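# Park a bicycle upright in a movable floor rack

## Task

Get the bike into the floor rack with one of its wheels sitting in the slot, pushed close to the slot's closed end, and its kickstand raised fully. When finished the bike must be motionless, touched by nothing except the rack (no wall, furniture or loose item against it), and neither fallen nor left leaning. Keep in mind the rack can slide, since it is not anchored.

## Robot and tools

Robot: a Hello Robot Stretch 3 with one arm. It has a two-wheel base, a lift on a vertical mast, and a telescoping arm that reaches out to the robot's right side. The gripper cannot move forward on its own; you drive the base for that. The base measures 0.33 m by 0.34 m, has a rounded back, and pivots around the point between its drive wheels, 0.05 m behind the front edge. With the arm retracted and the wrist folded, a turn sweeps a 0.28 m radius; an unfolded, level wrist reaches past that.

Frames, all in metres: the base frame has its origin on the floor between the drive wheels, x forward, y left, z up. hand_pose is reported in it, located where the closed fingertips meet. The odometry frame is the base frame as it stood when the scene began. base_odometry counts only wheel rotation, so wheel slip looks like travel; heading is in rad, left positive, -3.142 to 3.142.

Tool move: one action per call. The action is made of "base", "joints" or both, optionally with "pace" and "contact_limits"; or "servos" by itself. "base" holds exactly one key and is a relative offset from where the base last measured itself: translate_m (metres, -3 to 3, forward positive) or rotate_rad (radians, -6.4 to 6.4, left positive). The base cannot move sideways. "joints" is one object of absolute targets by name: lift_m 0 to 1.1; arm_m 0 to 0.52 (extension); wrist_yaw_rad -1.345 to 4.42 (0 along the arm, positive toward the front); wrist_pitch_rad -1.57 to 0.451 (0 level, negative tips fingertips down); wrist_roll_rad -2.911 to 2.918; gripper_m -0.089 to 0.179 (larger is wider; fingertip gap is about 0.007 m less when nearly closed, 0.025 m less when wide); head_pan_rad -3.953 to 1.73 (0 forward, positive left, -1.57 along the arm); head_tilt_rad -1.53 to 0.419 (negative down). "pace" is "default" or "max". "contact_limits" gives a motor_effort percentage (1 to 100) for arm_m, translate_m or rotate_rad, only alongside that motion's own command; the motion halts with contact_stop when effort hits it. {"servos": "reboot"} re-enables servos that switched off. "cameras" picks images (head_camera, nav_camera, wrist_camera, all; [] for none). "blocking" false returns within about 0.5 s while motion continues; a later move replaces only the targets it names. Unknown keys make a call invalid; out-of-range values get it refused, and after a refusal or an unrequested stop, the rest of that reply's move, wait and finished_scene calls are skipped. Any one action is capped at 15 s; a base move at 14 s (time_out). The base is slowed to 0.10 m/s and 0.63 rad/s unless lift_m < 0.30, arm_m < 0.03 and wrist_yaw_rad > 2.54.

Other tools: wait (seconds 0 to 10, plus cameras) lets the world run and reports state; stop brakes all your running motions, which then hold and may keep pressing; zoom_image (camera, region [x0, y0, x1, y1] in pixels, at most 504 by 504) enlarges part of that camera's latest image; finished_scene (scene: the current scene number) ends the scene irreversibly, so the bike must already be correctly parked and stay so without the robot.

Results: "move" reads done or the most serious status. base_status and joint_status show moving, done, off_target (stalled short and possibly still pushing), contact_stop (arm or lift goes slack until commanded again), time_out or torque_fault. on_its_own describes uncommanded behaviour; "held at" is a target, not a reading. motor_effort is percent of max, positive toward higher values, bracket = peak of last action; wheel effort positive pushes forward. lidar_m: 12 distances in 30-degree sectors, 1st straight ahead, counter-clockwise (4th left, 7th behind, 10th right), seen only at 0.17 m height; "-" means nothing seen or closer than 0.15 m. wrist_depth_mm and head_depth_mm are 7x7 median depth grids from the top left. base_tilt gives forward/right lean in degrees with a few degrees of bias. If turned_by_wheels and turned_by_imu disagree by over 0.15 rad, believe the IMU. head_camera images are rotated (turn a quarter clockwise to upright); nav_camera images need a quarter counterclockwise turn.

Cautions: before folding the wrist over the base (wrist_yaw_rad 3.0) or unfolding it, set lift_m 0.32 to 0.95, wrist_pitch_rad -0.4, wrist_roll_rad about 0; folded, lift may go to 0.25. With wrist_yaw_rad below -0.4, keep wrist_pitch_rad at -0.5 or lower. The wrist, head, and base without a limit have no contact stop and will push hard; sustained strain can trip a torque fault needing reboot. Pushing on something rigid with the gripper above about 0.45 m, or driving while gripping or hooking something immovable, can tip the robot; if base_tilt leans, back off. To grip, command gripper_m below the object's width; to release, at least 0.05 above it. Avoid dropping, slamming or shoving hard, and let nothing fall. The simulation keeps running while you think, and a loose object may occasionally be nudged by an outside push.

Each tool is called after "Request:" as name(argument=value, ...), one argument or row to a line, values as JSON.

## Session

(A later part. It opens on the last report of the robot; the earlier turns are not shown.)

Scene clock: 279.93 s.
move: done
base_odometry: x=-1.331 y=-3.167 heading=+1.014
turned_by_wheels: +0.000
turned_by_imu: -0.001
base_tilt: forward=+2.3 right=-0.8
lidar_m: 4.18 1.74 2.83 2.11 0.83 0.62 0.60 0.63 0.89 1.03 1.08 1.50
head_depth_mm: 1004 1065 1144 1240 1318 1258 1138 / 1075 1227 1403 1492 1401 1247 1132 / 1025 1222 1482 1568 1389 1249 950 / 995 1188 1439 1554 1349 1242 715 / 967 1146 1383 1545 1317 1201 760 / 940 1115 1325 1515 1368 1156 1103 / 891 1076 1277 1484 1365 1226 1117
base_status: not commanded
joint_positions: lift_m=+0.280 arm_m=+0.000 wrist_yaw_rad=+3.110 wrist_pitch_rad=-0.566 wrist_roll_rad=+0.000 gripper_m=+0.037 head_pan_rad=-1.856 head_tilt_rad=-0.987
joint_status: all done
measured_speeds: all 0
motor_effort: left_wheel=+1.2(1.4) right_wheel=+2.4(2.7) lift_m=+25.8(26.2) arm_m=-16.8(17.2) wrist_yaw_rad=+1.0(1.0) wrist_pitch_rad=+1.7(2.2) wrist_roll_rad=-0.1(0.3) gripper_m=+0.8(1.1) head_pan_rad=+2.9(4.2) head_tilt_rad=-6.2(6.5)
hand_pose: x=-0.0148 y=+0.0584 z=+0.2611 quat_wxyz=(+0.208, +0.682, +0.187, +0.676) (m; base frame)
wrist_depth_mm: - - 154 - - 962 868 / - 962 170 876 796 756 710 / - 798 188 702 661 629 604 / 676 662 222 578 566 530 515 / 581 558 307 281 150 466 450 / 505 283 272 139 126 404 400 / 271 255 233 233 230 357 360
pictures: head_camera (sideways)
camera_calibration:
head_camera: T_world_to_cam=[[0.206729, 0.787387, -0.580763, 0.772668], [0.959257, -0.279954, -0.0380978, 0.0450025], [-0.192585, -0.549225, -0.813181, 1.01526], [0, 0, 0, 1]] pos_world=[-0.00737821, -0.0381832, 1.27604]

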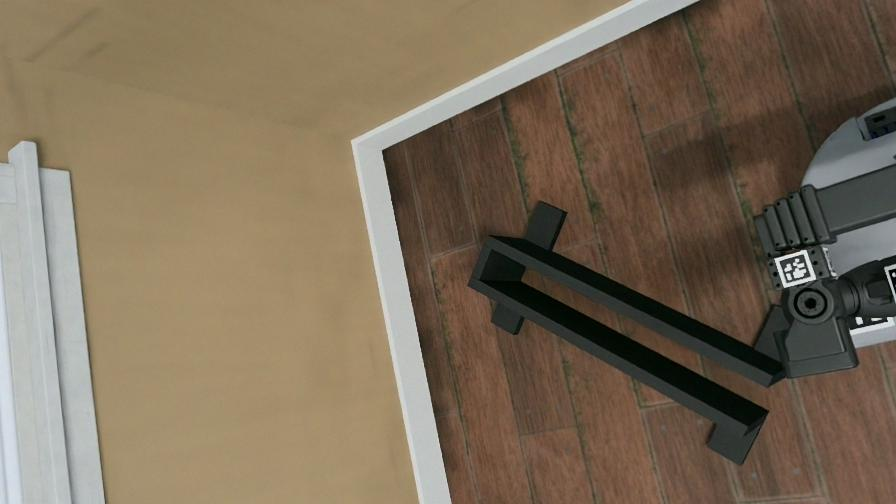

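Request:
move(
  joints={"lift_m": 0.6, "wrist_pitch_rad": -0.4},
  pace="max",
  cameras=[],
)

Request:
move(
  joints={"wrist_yaw_rad": 0.0, "gripper_m": 0.179},
  cameras=[],
)

Request:
move(
  joints={"wrist_pitch_rad": -1.57, "wrist_roll_rad": 0.66, "arm_m": 0.1},
)

Scene clock: 307.47 s.
move: done
base_odometry: x=-1.331 y=-3.167 heading=+1.014
turned_by_wheels: +0.000
turned_by_imu: -0.001
base_tilt: forward=+2.3 right=-0.8
lidar_m: 4.18 1.74 2.82 2.11 0.84 0.62 0.60 0.63 0.89 1.03 1.08 1.50
head_depth_mm: 1001 1075 1150 1237 1332 1254 1137 / 1075 1237 1401 1501 1394 1249 409 / 1031 1227 1495 1564 1389 440 420 / 993 1185 1441 1545 1346 442 518 / 966 1146 1376 1534 1307 484 497 / 937 1113 1328 1512 1375 1044 1089 / 895 1078 1279 1486 1363 1229 1119
base_status: not commanded
joint_positions: lift_m=+0.600 arm_m=+0.000 wrist_yaw_rad=+3.110 wrist_pitch_rad=-0.419 wrist_roll_rad=+0.000 gripper_m=+0.037 head_pan_rad=-1.856 head_tilt_rad=-0.987
joint_status: all done
measured_speeds: all 0
motor_effort: left_wheel=+1.2(1.4) right_wheel=+2.3(2.8) lift_m=+29.0(31.6) arm_m=-15.2(16.3) wrist_yaw_rad=+0.1(1.6) wrist_pitch_rad=+3.5(5.6) wrist_roll_rad=-0.1(0.3) gripper_m=-0.6(2.1) head_pan_rad=+3.0(3.4) head_tilt_rad=-5.9(6.9)
hand_pose: x=-0.0142 y=+0.0792 z=+0.6124 quat_wxyz=(+0.158, +0.693, +0.137, +0.690) (m; base frame)
wrist_depth_mm: - 145 148 - - - - / - - 159 - - - - / - - 169 - - - - / - - 189 - - - - / - - 222 208 153 986 955 / - 987 966 135 127 834 818 / - 882 803 294 770 724 721
pictures: none
No camera images: "cameras" was empty.

Scene clock: 310.03 s.
move: done
base_odometry: x=-1.331 y=-3.167 heading=+1.014
turned_by_wheels: +0.000
turned_by_imu: -0.001
base_tilt: forward=+2.3 right=-0.8
lidar_m: 4.16 1.74 2.83 2.11 0.83 0.62 0.61 0.63 0.89 1.03 1.08 1.50
head_depth_mm: 1000 1069 1148 1228 1322 1254 1140 / 1068 1244 1394 1490 1403 1248 409 / 1025 1227 1496 1556 1388 440 420 / 990 1190 1433 1557 1341 442 952 / 965 1144 1387 1545 1264 539 960 / 939 1115 1328 1506 1378 1113 1117 / 892 1075 1276 1482 1372 1227 1107
base_status: not commanded
joint_positions: lift_m=+0.600 arm_m=+0.000 wrist_yaw_rad=+0.002 wrist_pitch_rad=-0.419 wrist_roll_rad=+0.000 gripper_m=+0.179 head_pan_rad=-1.856 head_tilt_rad=-0.987
joint_status: all done
measured_speeds: all 0
motor_effort: left_wheel=+1.3(1.5) right_wheel=+2.2(2.8) lift_m=+28.5(29.2) arm_m=-14.7(15.5) wrist_yaw_rad=-0.9(3.8) wrist_pitch_rad=+3.7(4.1) wrist_roll_rad=+0.0(0.3) gripper_m=+0.0(82.8) head_pan_rad=+3.0(3.4) head_tilt_rad=-6.3(6.6)
hand_pose: x=-0.0211 y=-0.3692 z=+0.6124 quat_wxyz=(+0.692, +0.148, -0.691, -0.147) (m; base frame)
wrist_depth_mm: - - - - - - 735 / - - - - - - 793 / - - - - - - 862 / - - - - - - 925 / - - - - - 997 131 / - 141 985 927 887 835 113 / 907 124 848 802 748 739 715
pictures: none
No camera images: "cameras" was empty.

Scene clock: 312.00 s.
move: done
base_odometry: x=-1.331 y=-3.167 heading=+1.014
turned_by_wheels: +0.000
turned_by_imu: +0.000
base_tilt: forward=+2.3 right=-0.8
lidar_m: 4.19 1.74 2.83 2.11 0.83 0.62 0.60 0.63 0.89 1.03 1.07 1.51
head_depth_mm: 1003 1070 1152 1236 1317 1258 1142 / 1069 1232 1392 1507 1392 1246 409 / 1025 1228 1494 1564 1384 446 420 / 989 1185 1433 1562 513 696 986 / 967 1149 1382 1536 501 563 1121 / 934 1108 1316 1504 1367 1136 1116 / 890 1077 1283 1484 1368 1225 1113
base_status: not commanded
joint_positions: lift_m=+0.600 arm_m=+0.100 wrist_yaw_rad=+0.001 wrist_pitch_rad=-1.549 wrist_roll_rad=+0.656 gripper_m=+0.179 head_pan_rad=-1.856 head_tilt_rad=-0.987
joint_status: all done
joint sent to its limit — wrist_pitch_rad, lower limit.
measured_speeds: all 0
motor_effort: left_wheel=+1.3(1.4) right_wheel=+2.1(2.6) lift_m=+27.6(28.5) arm_m=+19.4(21.3) wrist_yaw_rad=-1.1(2.1) wrist_pitch_rad=-1.7(4.0) wrist_roll_rad=+1.3(3.7) gripper_m=-0.1(1.3) head_pan_rad=+2.3(3.4) head_tilt_rad=-6.0(6.7)
hand_pose: x=-0.0217 y=-0.2264 z=+0.4820 quat_wxyz=(+0.316, +0.309, -0.641, -0.628) (m; base frame)
wrist_depth_mm: 635 628 605 614 606 606 596 / 650 649 587 624 621 615 616 / 681 662 649 642 635 - 631 / 679 682 675 667 - - 642 / 704 691 691 682 - - 132 / 732 142 711 697 512 - 112 / 747 125 733 716 715 708 684
pictures: head_camera (sideways), nav_camera (sideways), wrist_camera
camera_calibration:
head_camera: T_world_to_cam=[[0.206664, 0.787596, -0.580501, 0.772328], [0.959302, -0.2798, -0.0380975, 0.0450018], [-0.19243, -0.549003, -0.813368, 1.0155], [0, 0, 0, 1]] pos_world=[-0.00737019, -0.0381773, 1.27603]
nav_camera: T_world_to_cam=[[-0.288938, -0.775737, 0.561023, -0.687323], [-0.949361, 0.30771, -0.0634625, 0.134878], [-0.123402, -0.55095, -0.825364, 1.03125], [0, 0, 0, 1]] pos_world=[0.0567136, -0.00651806, 1.24532]
wrist_camera: T_world_to_cam=[[-0.708825, 0.703734, -0.0482301, 0.183107], [0.691511, 0.706751, 0.149384, 0.135317], [0.139213, 0.0725351, -0.987602, 0.658598], [0, 0, 0, 1]] pos_world=[-0.0554676, -0.272266, 0.639051]

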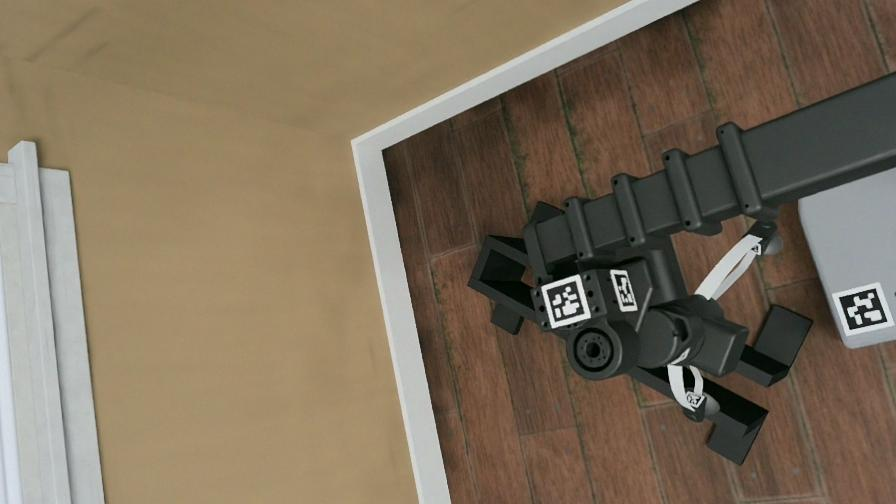

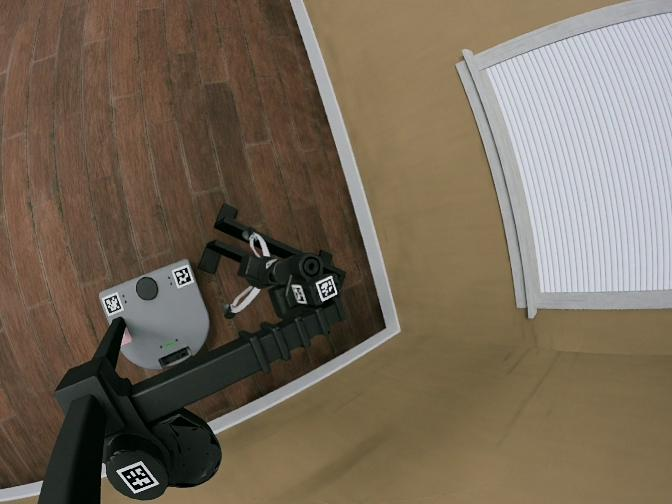

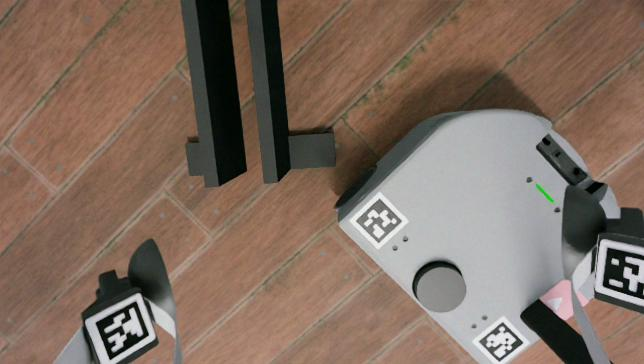

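Request:
move(
  base={"translate_m": -0.058},
  joints={"arm_m": 0.41, "wrist_roll_rad": 0.62},
  cameras=[],
)

Request:
move(
  joints={"lift_m": 0.34},
)

Scene clock: 323.63 s.
move: done
base_odometry: x=-1.362 y=-3.216 heading=+1.014
turned_by_wheels: +0.000
turned_by_imu: -0.002
base_tilt: forward=+2.3 right=-0.8
lidar_m: 4.24 1.79 2.83 1.91 0.75 0.56 0.55 0.57 0.80 1.02 1.08 1.50
head_depth_mm: 905 964 1032 1116 1205 1224 1140 / 1036 1163 1272 1399 1375 1258 409 / 1037 1228 1492 1570 1391 445 420 / 993 1183 1429 1482 514 1220 988 / 961 1145 671 1310 1301 1220 1115 / 938 1110 685 801 1370 1162 1105 / 893 1076 1263 1471 1358 1229 1113
base_status: done
joint_positions: lift_m=+0.600 arm_m=+0.410 wrist_yaw_rad=+0.000 wrist_pitch_rad=-1.549 wrist_roll_rad=+0.624 gripper_m=+0.179 head_pan_rad=-1.855 head_tilt_rad=-0.988
joint_status: all done
measured_speeds: all 0
motor_effort: left_wheel=-2.2(6.3) right_wheel=-1.3(5.2) lift_m=+26.1(27.3) arm_m=+20.0(21.4) wrist_yaw_rad=+0.2(2.2) wrist_pitch_rad=-1.3(2.0) wrist_roll_rad=-1.5(5.6) gripper_m=+0.8(1.4) head_pan_rad=+2.7(3.1) head_tilt_rad=-6.0(6.9)
hand_pose: x=-0.0216 y=-0.5362 z=+0.4820 quat_wxyz=(+0.326, +0.319, -0.636, -0.623) (m; base frame)
wrist_depth_mm: 633 627 623 612 613 603 597 / 649 649 639 632 621 622 615 / 678 655 655 633 644 631 630 / 685 667 678 661 653 651 644 / 702 696 683 678 673 666 132 / 723 142 707 696 682 682 112 / 740 125 736 727 726 - -
pictures: none
No camera images: "cameras" was empty.

Scene clock: 326.83 s.
move: done
base_odometry: x=-1.362 y=-3.216 heading=+1.014
turned_by_wheels: +0.000
turned_by_imu: -0.001
base_tilt: forward=+2.3 right=-0.8
lidar_m: 4.23 1.78 2.84 1.91 0.75 0.56 0.55 0.57 0.80 1.03 1.08 1.51
head_depth_mm: 903 965 1035 1111 1201 1218 1142 / 1039 1164 1267 1402 1378 1254 1132 / 1038 1225 1483 1554 1385 1243 643 / 990 1180 1426 1546 1359 718 962 / 960 1140 1377 935 1232 1215 1124 / 937 1111 1329 1485 1302 1161 1105 / 891 1077 1274 1481 1363 1222 1116
base_status: not commanded
joint_positions: lift_m=+0.340 arm_m=+0.410 wrist_yaw_rad=+0.000 wrist_pitch_rad=-1.549 wrist_roll_rad=+0.624 gripper_m=+0.179 head_pan_rad=-1.855 head_tilt_rad=-0.988
joint_status: all done
measured_speeds: all 0
motor_effort: left_wheel=-2.4(2.5) right_wheel=-1.5(2.0) lift_m=+22.7(25.5) arm_m=+18.4(20.1) wrist_yaw_rad=-0.1(1.3) wrist_pitch_rad=-1.2(1.9) wrist_roll_rad=-1.3(1.6) gripper_m=-0.1(1.8) head_pan_rad=+2.5(3.4) head_tilt_rad=-5.9(6.6)
hand_pose: x=-0.0216 y=-0.5362 z=+0.2220 quat_wxyz=(+0.326, +0.319, -0.636, -0.623) (m; base frame)
wrist_depth_mm: 370 369 367 356 231 355 348 / 381 377 375 364 236 364 359 / 389 388 383 375 240 372 368 / 399 396 394 385 245 383 377 / 415 408 405 393 251 395 132 / 426 142 415 408 313 405 112 / 435 125 429 419 329 417 408
pictures: head_camera (sideways), nav_camera (sideways), wrist_camera
camera_calibration:
head_camera: T_world_to_cam=[[0.206553, 0.787688, -0.580417, 0.772219], [0.959349, -0.27964, -0.0380974, 0.0450014], [-0.192316, -0.548953, -0.813428, 1.01558], [0, 0, 0, 1]] pos_world=[-0.00736322, -0.0381769, 1.27602]
nav_camera: T_world_to_cam=[[-0.288827, -0.77584, 0.560938, -0.687212], [-0.94941, 0.307562, -0.0634595, 0.134875], [-0.123288, -0.550888, -0.825422, 1.03132], [0, 0, 0, 1]] pos_world=[0.0567163, -0.0065042, 1.24532]
wrist_camera: T_world_to_cam=[[-0.730624, 0.681157, -0.0470497, 0.375724], [0.669061, 0.727987, 0.149641, 0.403908], [0.136181, 0.0778524, -0.98762, 0.427098], [0, 0, 0, 1]] pos_world=[-0.0538882, -0.583217, 0.379047]

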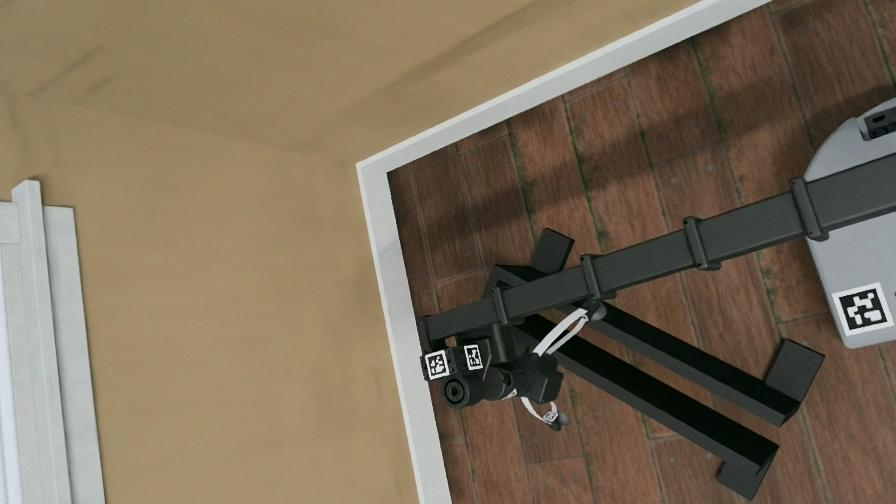

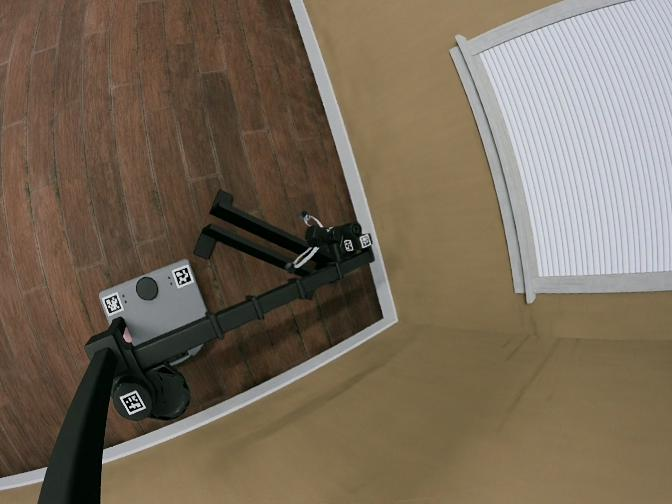

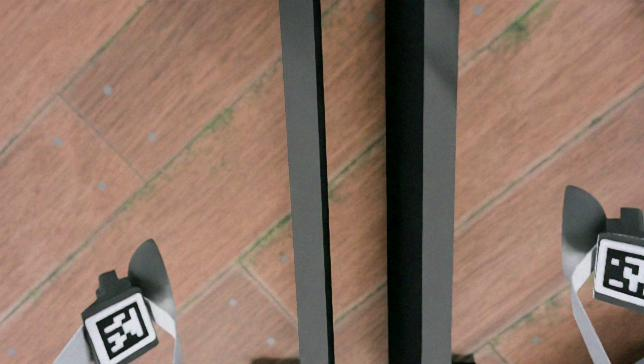

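Request:
move(
  joints={"lift_m": 0.21},
  cameras=["wrist_camera"],
)

Request:
move(
  joints={"gripper_m": 0.06},
  cameras=["wrist_camera", "head_camera"],
)

Scene clock: 336.00 s.
move: done
base_odometry: x=-1.362 y=-3.216 heading=+1.014
turned_by_wheels: +0.000
turned_by_imu: -0.001
base_tilt: forward=+2.3 right=-0.8
lidar_m: 4.24 1.79 2.83 1.91 0.75 0.56 0.54 0.57 0.80 1.03 1.07 1.50
head_depth_mm: 904 966 1036 1113 1213 1222 1137 / 1037 1167 1282 1399 1373 1250 1130 / 1034 1228 1487 1570 1385 1252 975 / 993 1186 1434 1548 1372 863 963 / 959 1149 1381 1528 1072 1213 1120 / 937 1106 1318 1513 1300 1174 1111 / 893 1075 1277 1485 1366 1211 1113
base_status: not commanded
joint_positions: lift_m=+0.210 arm_m=+0.410 wrist_yaw_rad=+0.000 wrist_pitch_rad=-1.557 wrist_roll_rad=+0.624 gripper_m=+0.179 head_pan_rad=-1.855 head_tilt_rad=-0.988
joint_status: all done
measured_speeds: all 0
motor_effort: left_wheel=-2.1(3.4) right_wheel=+6.0(7.1) lift_m=+22.0(23.1) arm_m=+15.5(17.0) wrist_yaw_rad=-0.3(1.6) wrist_pitch_rad=+0.0(2.1) wrist_roll_rad=-1.5(1.6) gripper_m=+0.8(1.4) head_pan_rad=+2.6(3.2) head_tilt_rad=-5.5(6.3)
hand_pose: x=-0.0216 y=-0.5343 z=+0.0921 quat_wxyz=(+0.325, +0.320, -0.633, -0.625) (m; base frame)
wrist_depth_mm: 240 237 84 233 217 96 228 / 247 246 85 240 223 84 84 / 254 253 89 246 195 86 239 / 261 261 91 253 238 89 245 / 268 267 93 258 207 93 - / 275 141 96 266 254 94 93 / 281 122 98 274 220 95 267
pictures: wrist_camera
camera_calibration:
wrist_camera: T_world_to_cam=[[-0.730734, 0.681358, -0.0421788, 0.368019], [0.668944, 0.727006, 0.154841, 0.421002], [0.136166, 0.0849324, -0.987039, 0.302417], [0, 0, 0, 1]] pos_world=[-0.0538823, -0.582509, 0.248831]

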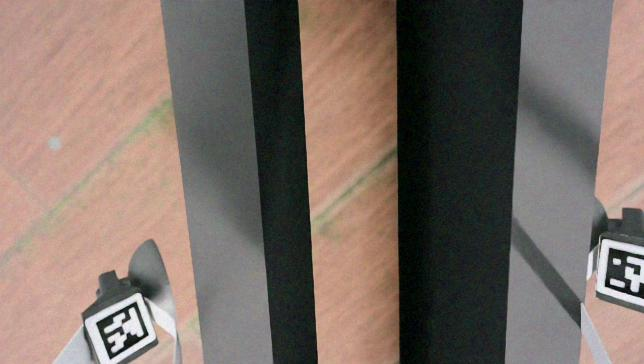

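Scene clock: 337.77 s.
move: done
base_odometry: x=-1.362 y=-3.216 heading=+1.014
turned_by_wheels: +0.000
turned_by_imu: +0.000
base_tilt: forward=+2.3 right=-0.8
lidar_m: 4.24 1.78 2.83 1.91 0.75 0.56 0.55 0.57 0.80 1.03 1.07 1.50
head_depth_mm: 902 963 1036 1113 1201 1223 1139 / 1035 1169 1287 1398 1369 1255 1128 / 1036 1232 1480 1550 1391 1246 972 / 991 1187 1438 1557 1379 858 959 / 963 1148 1380 1524 1077 1222 1117 / 939 1108 1325 1521 1295 1181 1106 / 890 1075 1278 1475 1359 1206 1114
base_status: not commanded
joint_positions: lift_m=+0.210 arm_m=+0.410 wrist_yaw_rad=+0.000 wrist_pitch_rad=-1.557 wrist_roll_rad=+0.624 gripper_m=+0.062 head_pan_rad=-1.855 head_tilt_rad=-0.988
joint_status: all done
measured_speeds: all 0
motor_effort: left_wheel=-2.3(2.6) right_wheel=+5.8(6.6) lift_m=+23.5(25.6) arm_m=+14.8(16.3) wrist_yaw_rad=-0.1(1.2) wrist_pitch_rad=-0.3(0.6) wrist_roll_rad=-1.3(1.7) gripper_m=-42.1(100.0) head_pan_rad=+2.5(3.4) head_tilt_rad=-5.9(6.7)
hand_pose: x=-0.0216 y=-0.5343 z=+0.0922 quat_wxyz=(+0.325, +0.320, -0.633, -0.625) (m; base frame)
wrist_depth_mm: 242 85 84 234 206 90 228 / 248 247 104 241 214 84 233 / 254 251 89 247 184 87 240 / 262 259 92 253 191 89 247 / 268 268 94 260 193 91 116 / 277 128 96 267 199 94 107 / 284 118 99 274 208 96 268
pictures: head_camera (sideways), wrist_camera
camera_calibration:
head_camera: T_world_to_cam=[[0.206542, 0.787854, -0.580195, 0.77193], [0.959372, -0.279562, -0.0380972, 0.0450009], [-0.192215, -0.548754, -0.813586, 1.01579], [0, 0, 0, 1]] pos_world=[-0.00735854, -0.0381711, 1.27601]
wrist_camera: T_world_to_cam=[[-0.730998, 0.681077, -0.04214, 0.367851], [0.668664, 0.727257, 0.154875, 0.421115], [0.136129, 0.0850359, -0.987035, 0.30249], [0, 0, 0, 1]] pos_world=[-0.0538629, -0.582516, 0.248849]

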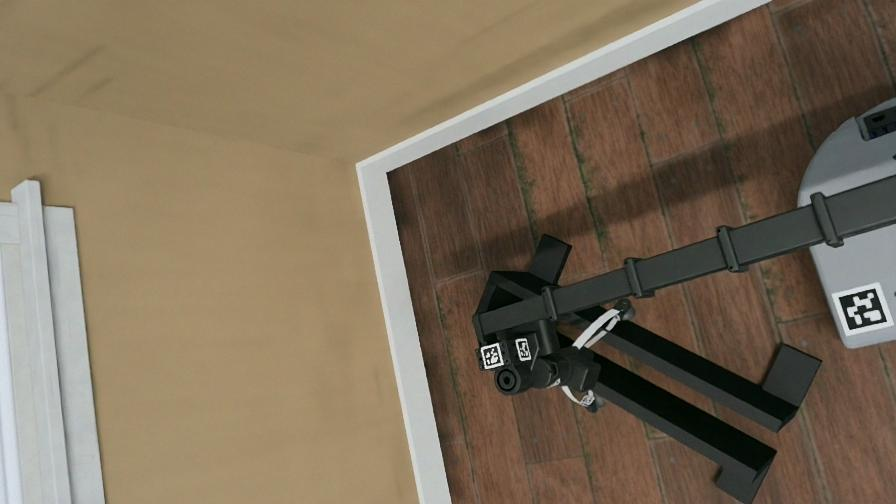

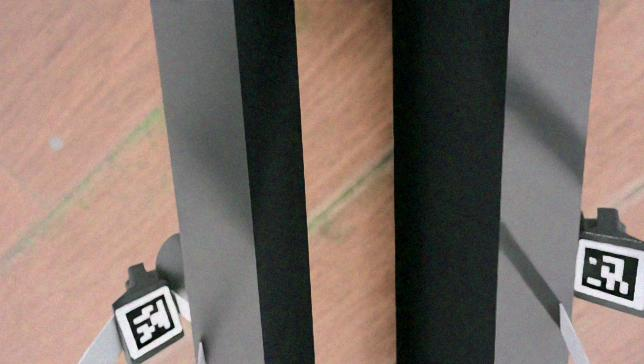

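Request:
move(
  joints={"gripper_m": 0.02},
  cameras=[],
)

Request:
move(
  joints={"lift_m": 0.25},
  cameras=["wrist_camera", "head_camera"],
)

Scene clock: 341.93 s.
move: done
base_odometry: x=-1.362 y=-3.216 heading=+1.014
turned_by_wheels: +0.000
turned_by_imu: -0.001
base_tilt: forward=+2.3 right=-0.8
lidar_m: 4.24 1.78 2.83 1.91 0.76 0.56 0.55 0.57 0.80 1.03 1.07 1.50
head_depth_mm: 906 963 1034 1122 1207 1225 1142 / 1041 1165 1269 1404 1378 1251 1137 / 1041 1228 1491 1570 1389 1245 978 / 989 1192 1441 1559 1372 864 962 / 960 1144 1381 1530 1079 1215 1119 / 936 1109 1322 1532 1292 1181 1108 / 890 1079 1276 1494 1364 1203 1113
base_status: not commanded
joint_positions: lift_m=+0.210 arm_m=+0.410 wrist_yaw_rad=+0.000 wrist_pitch_rad=-1.557 wrist_roll_rad=+0.624 gripper_m=+0.023 head_pan_rad=-1.855 head_tilt_rad=-0.988
joint_status: all done
measured_speeds: all 0
motor_effort: left_wheel=-2.4(2.6) right_wheel=+6.4(6.4) lift_m=+15.4(17.0) arm_m=+13.2(13.9) wrist_yaw_rad=+0.2(1.7) wrist_pitch_rad=+0.0(0.5) wrist_roll_rad=-1.3(1.4) gripper_m=-58.4(98.5) head_pan_rad=+2.8(2.9) head_tilt_rad=-5.5(6.7)
hand_pose: x=-0.0216 y=-0.5343 z=+0.0922 quat_wxyz=(+0.325, +0.320, -0.633, -0.625) (m; base frame)
wrist_depth_mm: 242 85 85 235 207 90 229 / 248 247 103 241 214 84 233 / 255 252 89 247 185 87 240 / 262 261 92 253 191 89 248 / 269 270 94 261 193 91 116 / 278 129 97 266 200 94 107 / 284 118 99 274 208 96 269
pictures: none
No camera images: "cameras" was empty.

Scene clock: 343.10 s.
move: done
base_odometry: x=-1.362 y=-3.216 heading=+1.014
turned_by_wheels: +0.000
turned_by_imu: +0.000
base_tilt: forward=+2.3 right=-0.8
lidar_m: 4.23 1.78 2.83 1.91 0.75 0.56 0.55 0.57 0.66 0.33 0.33 1.50
head_depth_mm: 900 962 1037 1117 1209 1222 1141 / 1041 1160 1281 1393 1369 1251 1137 / 1037 1223 1489 1559 1388 1241 977 / 988 1188 1435 1558 1356 813 963 / 960 1144 1384 1544 1078 1231 1121 / 939 1115 1321 1518 1265 1156 1114 / 885 1080 1283 1480 1369 1201 1121
base_status: not commanded
joint_positions: lift_m=+0.250 arm_m=+0.410 wrist_yaw_rad=+0.000 wrist_pitch_rad=-1.549 wrist_roll_rad=+0.622 gripper_m=+0.026 head_pan_rad=-1.855 head_tilt_rad=-0.988
joint_status: all done
measured_speeds: all 0
on_its_own: gripper_m is held at +0.025, not at your +0.020, by its stall guard, which is not easing now
motor_effort: left_wheel=-1.5(2.5) right_wheel=+3.7(6.4) lift_m=+35.5(37.9) arm_m=+12.1(13.4) wrist_yaw_rad=+0.1(2.0) wrist_pitch_rad=-1.4(1.8) wrist_roll_rad=-0.8(1.3) gripper_m=-19.4(59.0) head_pan_rad=+2.4(3.0) head_tilt_rad=-5.9(6.2)
hand_pose: x=-0.0216 y=-0.5362 z=+0.1320 quat_wxyz=(+0.327, +0.319, -0.635, -0.623) (m; base frame)
wrist_depth_mm: 280 - 88 271 162 79 77 / 288 - 80 278 166 81 269 / 295 85 95 285 173 84 279 / 304 298 89 294 176 87 285 / 312 309 93 303 185 91 119 / 320 127 97 309 193 96 109 / 330 118 101 317 200 101 311
pictures: head_camera (sideways), wrist_camera
camera_calibration:
head_camera: T_world_to_cam=[[0.206542, 0.787854, -0.580195, 0.771929], [0.959372, -0.279562, -0.0380972, 0.0450009], [-0.192215, -0.548754, -0.813586, 1.01579], [0, 0, 0, 1]] pos_world=[-0.00735854, -0.0381711, 1.27601]
wrist_camera: T_world_to_cam=[[-0.732055, 0.679616, -0.0470897, 0.370663], [0.667539, 0.729406, 0.149527, 0.418136], [0.135969, 0.0780278, -0.987636, 0.338312], [0, 0, 0, 1]] pos_world=[-0.0537764, -0.583297, 0.289061]

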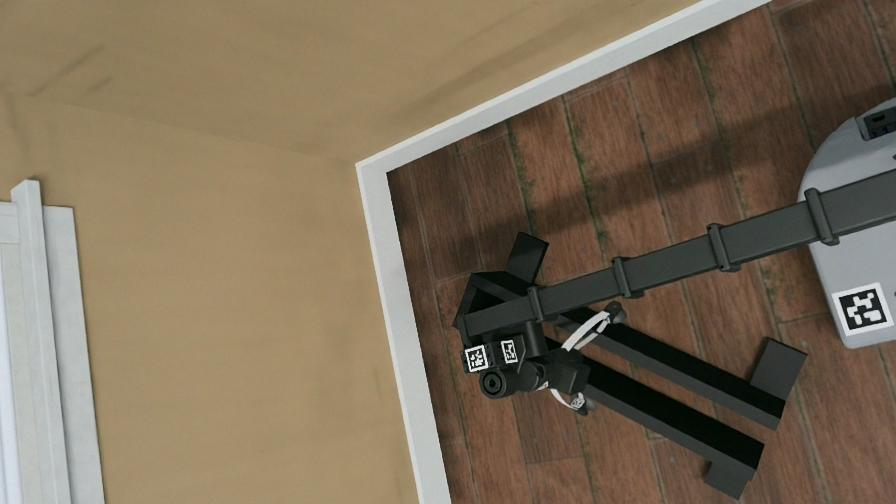

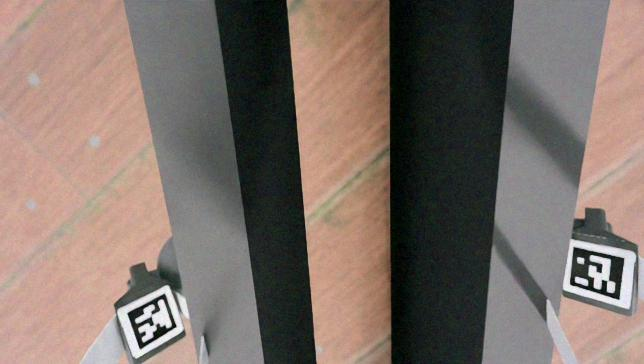

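Request:
move(
  base={"translate_m": 0.15},
  joints={"wrist_roll_rad": 1.52, "arm_m": 0.34, "lift_m": 0.28},
  cameras=["wrist_camera", "head_camera"],
)

Scene clock: 352.03 s.
move: done
base_odometry: x=-1.283 y=-3.089 heading=+1.014
turned_by_wheels: +0.000
turned_by_imu: -0.002
base_tilt: forward=+2.3 right=-0.8
lidar_m: 4.08 1.67 2.83 2.44 0.96 0.72 0.70 0.73 0.43 0.41 0.43 1.51
head_depth_mm: 1096 1220 1319 1421 1377 1259 1140 / 1075 1277 1530 1581 1391 1252 1131 / 1025 1230 1507 1561 1378 1228 962 / 998 1190 1440 1564 1153 788 958 / 967 1152 1390 1551 914 1201 1119 / 941 1122 1332 1517 1172 1185 1125 / 893 1086 1285 1475 1362 1165 1113
base_status: done
joint_positions: lift_m=+0.280 arm_m=+0.340 wrist_yaw_rad=-0.001 wrist_pitch_rad=-1.546 wrist_roll_rad=+1.522 gripper_m=+0.026 head_pan_rad=-1.855 head_tilt_rad=-0.988
joint_status: all done
measured_speeds: all 0
on_its_own: gripper_m is held at +0.025, not at your +0.020, by its stall guard, which is not easing now
motor_effort: left_wheel=+1.6(6.6) right_wheel=+4.1(10.9) lift_m=+36.8(38.7) arm_m=-19.5(21.1) wrist_yaw_rad=+0.6(8.6) wrist_pitch_rad=-2.1(2.5) wrist_roll_rad=-0.7(13.5) gripper_m=-19.4(20.5) head_pan_rad=+2.3(3.4) head_tilt_rad=-5.5(6.5)
hand_pose: x=-0.0215 y=-0.4669 z=+0.1619 quat_wxyz=(+0.018, +0.017, -0.715, -0.698) (m; base frame)
wrist_depth_mm: - - 123 301 160 92 71 / 322 73 86 307 161 86 74 / 329 - 111 315 168 88 306 / 339 83 85 325 178 84 314 / 348 344 90 332 184 91 136 / 357 125 95 341 191 95 109 / 367 118 101 352 200 102 342
pictures: head_camera (sideways), wrist_camera
camera_calibration:
head_camera: T_world_to_cam=[[0.206532, 0.787857, -0.580195, 0.771929], [0.959375, -0.27955, -0.0380972, 0.0450009], [-0.192209, -0.548756, -0.813586, 1.01579], [0, 0, 0, 1]] pos_world=[-0.00735808, -0.0381712, 1.27601]
wrist_camera: T_world_to_cam=[[0.0786504, 0.995235, -0.0576239, 0.491607], [0.983776, -0.0681356, 0.165961, -0.00519024], [0.161244, -0.0697419, -0.984447, 0.293475], [0, 0, 0, 1]] pos_world=[-0.0808803, -0.469151, 0.3181]

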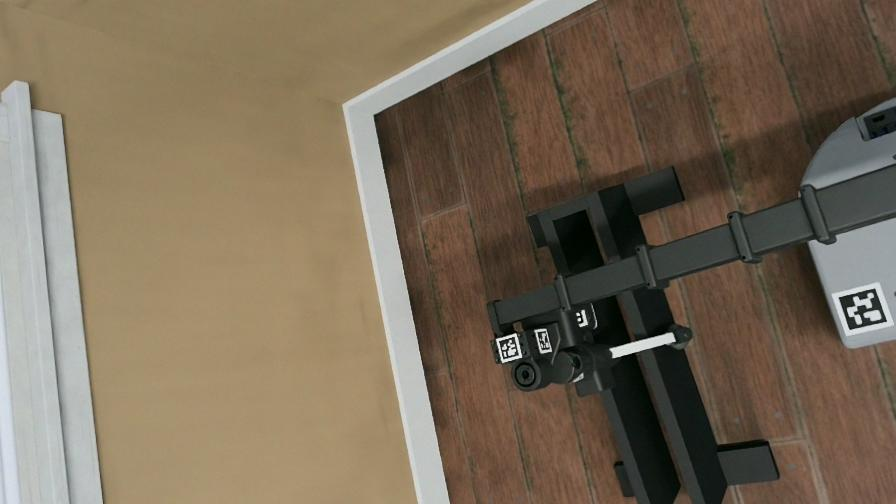

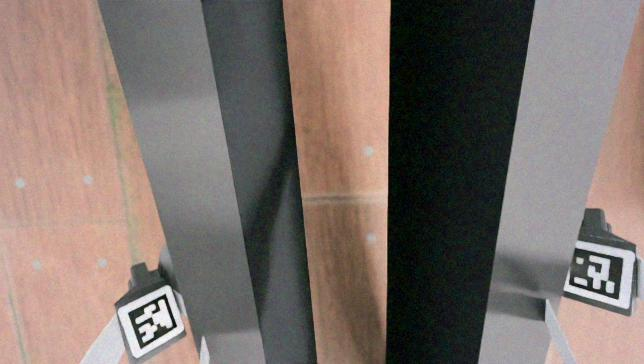

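Request:
move(
  base={"rotate_rad": 0.067},
  joints={"head_pan_rad": 0.9, "head_tilt_rad": -0.6},
  cameras=[],
)

Request:
move(
  base={"translate_m": 1.34},
  pace="max",
  cameras=[],
)

Request:
move(
  base={"translate_m": 1.34},
  joints={"head_pan_rad": 1.5, "head_tilt_rad": -0.7},
  pace="max",
  cameras=["nav_camera", "wrist_camera"],
)

Scene clock: 374.57 s.
move: done
base_odometry: x=-1.283 y=-3.089 heading=+1.081
turned_by_wheels: +0.067
turned_by_imu: +0.065
base_tilt: forward=+2.3 right=-0.8
lidar_m: 4.09 1.66 2.79 2.00 0.91 0.71 0.70 0.74 0.43 0.41 0.43 1.63
head_depth_mm: 3518 - 3334 1995 1877 1530 1304 / 3360 3684 3352 1966 1871 1534 1296 / 3106 3470 3336 2379 1870 1524 1282 / 2910 3193 3233 2346 1846 1519 1289 / 2767 3001 3114 2357 1841 1519 1282 / 2563 2784 2991 2327 1832 1511 1278 / 2458 2676 2812 2305 1821 1498 1271
base_status: done
joint_positions: lift_m=+0.280 arm_m=+0.340 wrist_yaw_rad=+0.000 wrist_pitch_rad=-1.546 wrist_roll_rad=+1.521 gripper_m=+0.026 head_pan_rad=+0.894 head_tilt_rad=-0.606
joint_status: all done
measured_speeds: all 0
on_its_own: gripper_m is held at +0.025, not at your +0.020, by its stall guard, which is not easing now
motor_effort: left_wheel=-2.3(8.1) right_wheel=+5.7(12.0) lift_m=+35.2(35.9) arm_m=-18.9(19.8) wrist_yaw_rad=+0.7(1.7) wrist_pitch_rad=-1.6(2.6) wrist_roll_rad=-0.5(0.9) gripper_m=-19.2(20.1) head_pan_rad=+3.0(4.3) head_tilt_rad=+2.9(5.3)
hand_pose: x=-0.0215 y=-0.4669 z=+0.1619 quat_wxyz=(+0.018, +0.017, -0.715, -0.698) (m; base frame)
wrist_depth_mm: - - 123 301 160 86 71 / 323 73 86 308 162 86 74 / 333 - 111 317 167 88 307 / 338 83 85 325 178 84 315 / 346 342 90 335 183 91 136 / 356 125 95 341 191 95 109 / 368 118 101 353 200 102 344
pictures: none
No camera images: "cameras" was empty.

Scene clock: 388.97 s.
move: time_out
base_odometry: x=-0.652 y=-1.907 heading=+1.080
turned_by_wheels: +0.000
turned_by_imu: -0.006
base_tilt: forward=+2.3 right=-0.7
lidar_m: 2.75 0.89 0.89 0.90 2.65 2.07 2.03 1.51 0.43 0.41 0.43 1.82
head_depth_mm: 2996 3155 3155 2403 1860 1535 1297 / 3102 3472 3334 2391 1886 1529 1292 / 2934 3282 3340 2302 1495 1424 1296 / 2751 3063 3150 2274 1690 1481 1282 / 2588 2831 3006 2266 1781 1438 1275 / 2474 2685 2889 2263 1236 1396 1280 / 2354 2515 2736 2303 1265 1236 1268
base_status: translate_m time_out (by the wheels' count: +1.3401 of +1.3400)
joint_positions: lift_m=+0.280 arm_m=+0.340 wrist_yaw_rad=+0.000 wrist_pitch_rad=-1.546 wrist_roll_rad=+1.521 gripper_m=+0.026 head_pan_rad=+0.894 head_tilt_rad=-0.606
joint_status: not commanded
measured_speeds: all 0
on_its_own: gripper_m is held at +0.025, not at your +0.020, by its stall guard, which is not easing now
motor_effort: left_wheel=+1.1(5.4) right_wheel=+0.9(11.5) lift_m=+31.1(35.3) arm_m=-11.8(19.2) wrist_yaw_rad=+1.1(2.0) wrist_pitch_rad=-2.2(2.8) wrist_roll_rad=-0.3(0.8) gripper_m=-18.7(20.5) head_pan_rad=+2.8(3.7) head_tilt_rad=+2.3(3.4)
hand_pose: x=-0.0215 y=-0.4669 z=+0.1619 quat_wxyz=(+0.018, +0.017, -0.715, -0.698) (m; base frame)
wrist_depth_mm: - - 123 301 160 92 71 / 322 73 86 309 161 86 74 / 329 - 111 317 168 88 307 / 340 83 85 324 178 84 315 / 347 343 90 333 184 91 136 / 357 125 95 340 192 95 109 / 369 118 101 350 200 102 342
pictures: none
No camera images: "cameras" was empty.

not run: a stop that you did not command came earlier in this reply.

Request:
move(
  base={"translate_m": 1.34},
  joints={"head_pan_rad": 1.5, "head_tilt_rad": -0.7},
  pace="max",
  cameras=["nav_camera", "wrist_camera"],
)

Scene clock: 406.70 s.
move: time_out
base_odometry: x=-0.021 y=-0.724 heading=+1.080
turned_by_wheels: +0.000
turned_by_imu: -0.007
base_tilt: forward=+2.3 right=-0.8
lidar_m: 1.41 1.51 2.22 2.47 0.81 0.84 3.38 1.68 0.43 0.41 0.43 1.44
head_depth_mm: 2135 2392 2615 2127 1720 1456 1245 / 2141 2421 2593 2154 1730 1445 1242 / 2157 2387 2624 2091 1702 1427 1231 / 2161 2372 2604 2091 1689 1436 1232 / 2164 2386 2594 2088 1680 1425 1227 / 2171 2412 2571 2086 1678 1430 1218 / 2152 2400 2525 2066 1688 1415 1224
base_status: translate_m time_out (by the wheels' count: +1.3401 of +1.3400)
joint_positions: lift_m=+0.280 arm_m=+0.340 wrist_yaw_rad=+0.000 wrist_pitch_rad=-1.546 wrist_roll_rad=+1.521 gripper_m=+0.026 head_pan_rad=+1.494 head_tilt_rad=-0.691
joint_status: all done
measured_speeds: all 0
on_its_own: gripper_m is held at +0.025, not at your +0.020, by its stall guard, which is not easing now
motor_effort: left_wheel=+1.2(6.2) right_wheel=+0.5(10.8) lift_m=+37.4(37.9) arm_m=-4.0(10.7) wrist_yaw_rad=+0.9(2.1) wrist_pitch_rad=-2.1(2.9) wrist_roll_rad=-0.5(0.7) gripper_m=-19.8(20.7) head_pan_rad=+2.9(3.9) head_tilt_rad=-4.3(7.8)
hand_pose: x=-0.0215 y=-0.4669 z=+0.1619 quat_wxyz=(+0.018, +0.017, -0.715, -0.698) (m; base frame)
wrist_depth_mm: - - 123 300 159 85 71 / 321 73 86 309 162 86 74 / 330 - 111 315 167 88 308 / 338 83 85 325 178 84 315 / 348 343 90 336 183 91 136 / 357 125 95 342 191 95 109 / 366 118 101 352 199 102 343
pictures: nav_camera (sideways), wrist_camera
camera_calibration:
nav_camera: T_world_to_cam=[[0.106956, 0.619402, 0.777754, -0.972158], [0.993992, -0.0849145, -0.0690672, 0.130346], [0.0232623, 0.780468, -0.624762, 0.769476], [0, 0, 0, 1]] pos_world=[-0.0434847, 0.0126733, 1.24584]
wrist_camera: T_world_to_cam=[[0.0774654, 0.995328, -0.0576251, 0.491624], [0.98386, -0.0669659, 0.165936, -0.00463544], [0.161302, -0.0695493, -0.984451, 0.293566], [0, 0, 0, 1]] pos_world=[-0.0808762, -0.46922, 0.318101]

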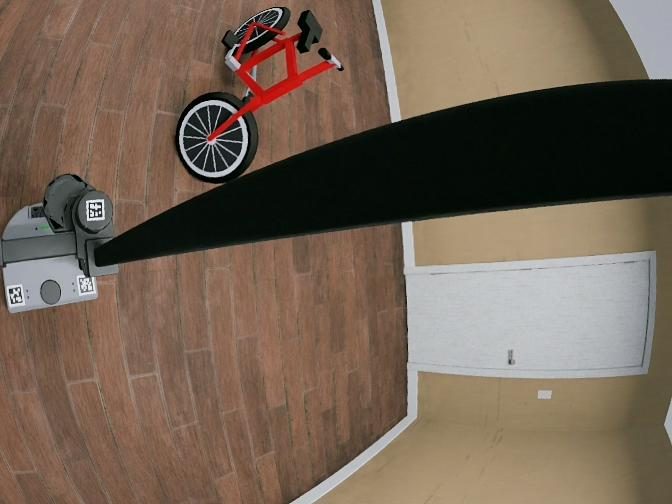

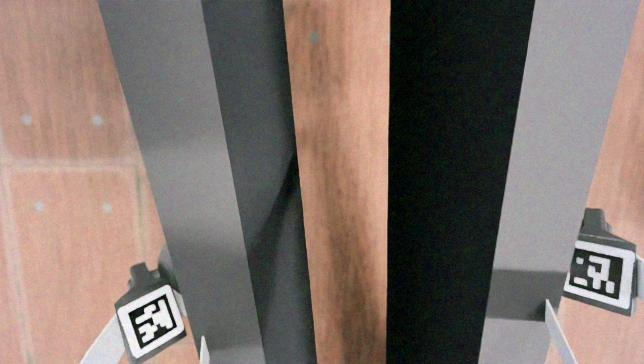

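Request:
move(
  base={"rotate_rad": 2.86},
  joints={"head_pan_rad": -1.3, "head_tilt_rad": -0.8},
  cameras=["head_camera", "nav_camera"],
)

Scene clock: 417.27 s.
move: done
base_odometry: x=-0.021 y=-0.724 heading=-2.343
turned_by_wheels: +2.860
turned_by_imu: +2.839
base_tilt: forward=+2.3 right=-0.8
lidar_m: 3.37 2.29 1.43 1.28 1.29 1.56 1.41 1.42 0.43 0.41 0.43 0.79
head_depth_mm: 2158 2424 2357 1885 1575 1363 994 / 2194 2468 2329 1880 1577 851 771 / 2200 2501 2312 1881 1568 1323 1068 / 2200 2536 2279 1860 1570 1350 1120 / 2220 2527 2281 1861 1558 1339 1126 / 2230 2520 2252 1850 1546 1337 1177 / 2233 2543 2224 1819 1546 1280 1168
base_status: done
joint_positions: lift_m=+0.280 arm_m=+0.340 wrist_yaw_rad=+0.000 wrist_pitch_rad=-1.546 wrist_roll_rad=+1.521 gripper_m=+0.026 head_pan_rad=-1.295 head_tilt_rad=-0.790
joint_status: all done
measured_speeds: all 0
on_its_own: gripper_m is held at +0.025, not at your +0.020, by its stall guard, which is not easing now
motor_effort: left_wheel=-2.5(9.0) right_wheel=+5.2(12.8) lift_m=+32.3(37.1) arm_m=-10.3(10.3) wrist_yaw_rad=+0.3(1.8) wrist_pitch_rad=-1.6(2.7) wrist_roll_rad=-0.3(0.6) gripper_m=-19.9(20.4) head_pan_rad=-2.7(3.8) head_tilt_rad=-4.7(6.9)
hand_pose: x=-0.0215 y=-0.4670 z=+0.1619 quat_wxyz=(+0.018, +0.017, -0.715, -0.698) (m; base frame)
wrist_depth_mm: - - 123 301 160 86 71 / 322 73 86 308 162 86 74 / 329 - 111 316 168 88 308 / 338 83 85 325 178 83 312 / 348 345 90 333 184 91 136 / 357 125 95 342 191 95 109 / 366 118 101 352 199 102 343
pictures: head_camera (sideways), nav_camera (sideways)
camera_calibration:
head_camera: T_world_to_cam=[[-0.20865, 0.652125, -0.728834, 0.968142], [0.963181, 0.26622, -0.0375378, 0.0442591], [0.169551, -0.709831, -0.683661, 0.844624], [0, 0, 0, 1]] pos_world=[0.0161664, -0.0435919, 1.28471]
nav_camera: T_world_to_cam=[[0.133656, -0.689307, 0.712033, -0.886663], [-0.964024, -0.257011, -0.0678507, 0.140698], [0.22977, -0.677348, -0.69886, 0.864597], [0, 0, 0, 1]] pos_world=[0.0554851, 0.0106107, 1.24511]

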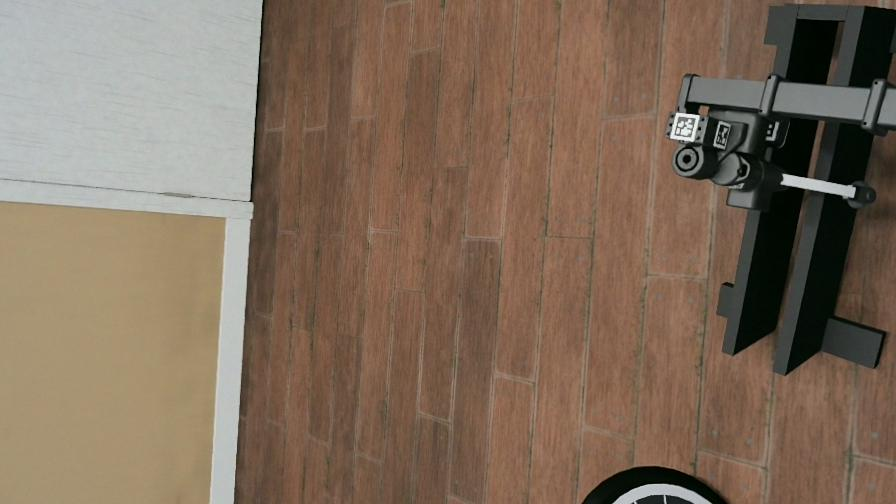

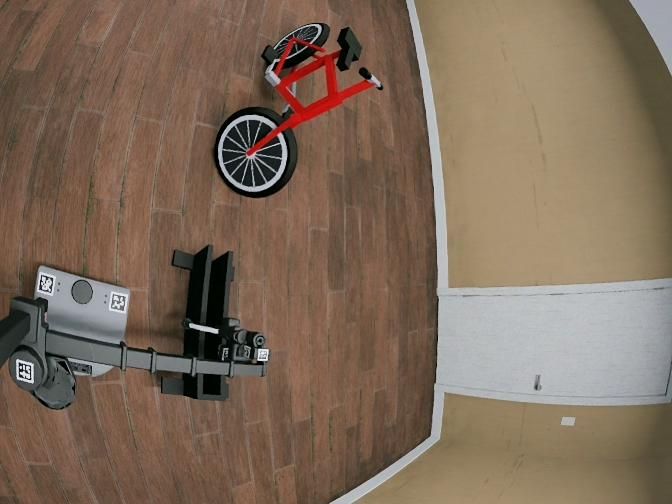

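Request:
move(
  joints={"head_pan_rad": -0.85, "head_tilt_rad": -0.75},
  cameras=["head_camera"],
)

Request:
zoom_image(
  camera="head_camera",
  region=[420, 150, 896, 504],
)

Scene clock: 420.87 s.
move: done
base_odometry: x=-0.021 y=-0.724 heading=-2.343
turned_by_wheels: +0.000
turned_by_imu: -0.001
base_tilt: forward=+2.3 right=-0.8
lidar_m: 3.37 2.29 1.43 1.28 1.28 1.56 1.41 1.42 0.43 0.41 0.43 0.79
head_depth_mm: 2191 2400 2488 1967 1627 1399 983 / 2261 2526 2473 1962 1620 1386 1094 / 2355 2651 2467 1950 1626 1369 1109 / 2467 2754 2425 1934 1609 1379 1199 / 2616 2909 2404 1920 1273 1320 1189 / 2752 3007 2419 1820 1258 1309 1196 / 2899 3172 2390 1801 1475 1325 1188
base_status: not commanded
joint_positions: lift_m=+0.280 arm_m=+0.340 wrist_yaw_rad=+0.000 wrist_pitch_rad=-1.546 wrist_roll_rad=+1.521 gripper_m=+0.026 head_pan_rad=-0.856 head_tilt_rad=-0.754
joint_status: all done
measured_speeds: all 0
on_its_own: gripper_m is held at +0.025, not at your +0.020, by its stall guard, which is not easing now
motor_effort: left_wheel=-2.4(2.7) right_wheel=+5.7(5.7) lift_m=+30.1(30.5) arm_m=-19.5(20.0) wrist_yaw_rad=-0.3(1.6) wrist_pitch_rad=-1.8(2.5) wrist_roll_rad=-0.4(0.7) gripper_m=-19.1(19.9) head_pan_rad=+3.1(4.6) head_tilt_rad=+1.8(4.9)
hand_pose: x=-0.0215 y=-0.4669 z=+0.1619 quat_wxyz=(+0.018, +0.017, -0.715, -0.698) (m; base frame)
wrist_depth_mm: - - 123 300 159 85 71 / 320 73 86 309 162 86 74 / 328 - 111 317 167 87 307 / 338 83 85 324 178 84 314 / 348 344 90 333 184 91 136 / 358 125 95 340 191 95 109 / 368 118 101 352 199 102 341
pictures: head_camera (sideways)
camera_calibration:
head_camera: T_world_to_cam=[[-0.448659, 0.481704, -0.752772, 1.00081], [0.759641, 0.649273, -0.0372796, 0.0451663], [0.470797, -0.588563, -0.657224, 0.8084], [0, 0, 0, 1]] pos_world=[0.0341186, -0.0356232, 1.28636]

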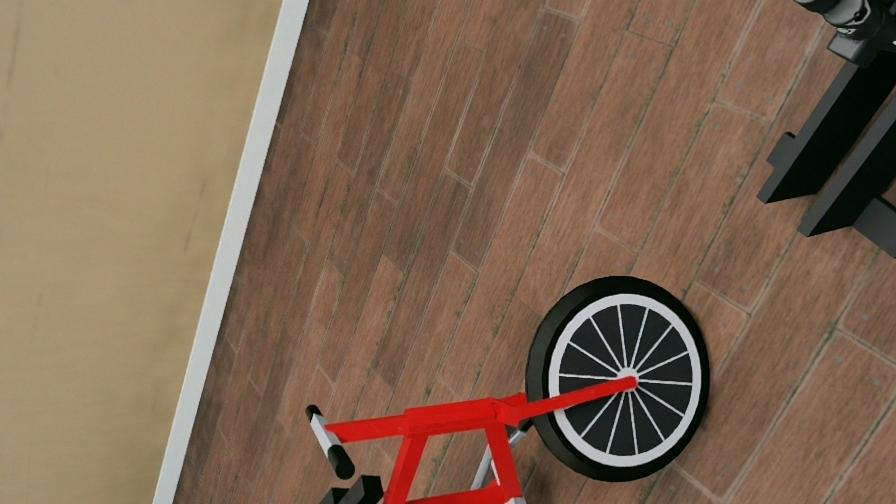

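Scaled by 1.059 from the camera's 896x504 image, which has a finer 1280x720 frame.

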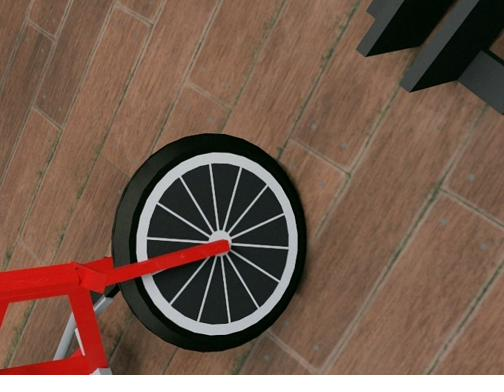

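Request:
move(
  joints={"head_pan_rad": -0.5, "head_tilt_rad": -0.6},
  cameras=["head_camera"],
)

Scene clock: 430.93 s.
move: done
base_odometry: x=-0.021 y=-0.724 heading=-2.343
turned_by_wheels: +0.000
turned_by_imu: -0.001
base_tilt: forward=+2.3 right=-0.8
lidar_m: 3.37 2.29 1.43 1.28 1.29 1.55 1.41 1.42 0.43 0.41 0.43 0.80
head_depth_mm: 2467 2618 2805 2441 1890 1535 1305 / 2670 2825 2975 2388 1856 1541 1265 / 2916 3181 3307 2319 1802 1218 1232 / 3248 3547 3266 1532 1693 1246 1265 / 3544 3857 3211 1696 1626 1477 1283 / 3403 3641 3218 2341 1765 1525 1277 / 3143 3466 3168 2312 1827 1500 1275
base_status: not commanded
joint_positions: lift_m=+0.280 arm_m=+0.340 wrist_yaw_rad=+0.000 wrist_pitch_rad=-1.546 wrist_roll_rad=+1.521 gripper_m=+0.026 head_pan_rad=-0.506 head_tilt_rad=-0.606
joint_status: all done
measured_speeds: all 0
on_its_own: gripper_m is held at +0.025, not at your +0.020, by its stall guard, which is not easing now
motor_effort: left_wheel=-2.3(2.6) right_wheel=+5.4(5.7) lift_m=+30.8(31.0) arm_m=-19.8(20.0) wrist_yaw_rad=+0.2(1.7) wrist_pitch_rad=-2.1(2.4) wrist_roll_rad=-0.4(0.5) gripper_m=-18.9(19.9) head_pan_rad=+3.2(3.7) head_tilt_rad=+2.8(5.7)
hand_pose: x=-0.0215 y=-0.4669 z=+0.1619 quat_wxyz=(+0.018, +0.017, -0.715, -0.698) (m; base frame)
wrist_depth_mm: - - 123 301 159 85 71 / 319 73 86 310 161 86 74 / 331 - 111 315 167 87 310 / 338 83 85 324 178 83 314 / 347 344 90 332 184 91 136 / 357 125 95 342 191 95 109 / 370 119 101 351 200 102 342
pictures: head_camera (sideways)
camera_calibration:
head_camera: T_world_to_cam=[[-0.483149, 0.241358, -0.841613, 1.11683], [0.495689, 0.867766, -0.0357048, 0.0447333], [0.721706, -0.43443, -0.538899, 0.652938], [0, 0, 0, 1]] pos_world=[0.0461934, -0.0247188, 1.29341]

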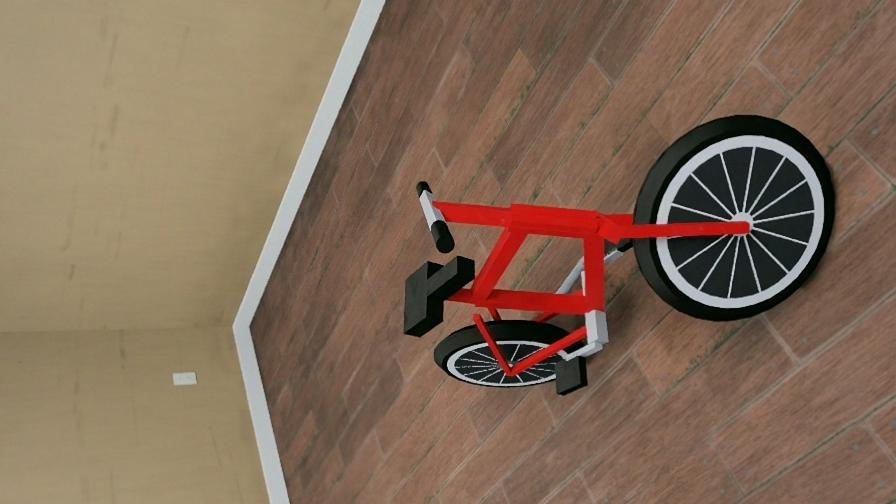

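Request:
zoom_image(
  camera="head_camera",
  region=[400, 170, 700, 420],
)

Scaled by 1.680 from the camera's 896x504 image, which has a finer 1280x720 frame.

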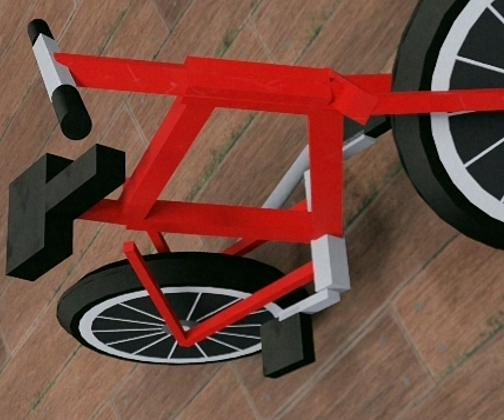

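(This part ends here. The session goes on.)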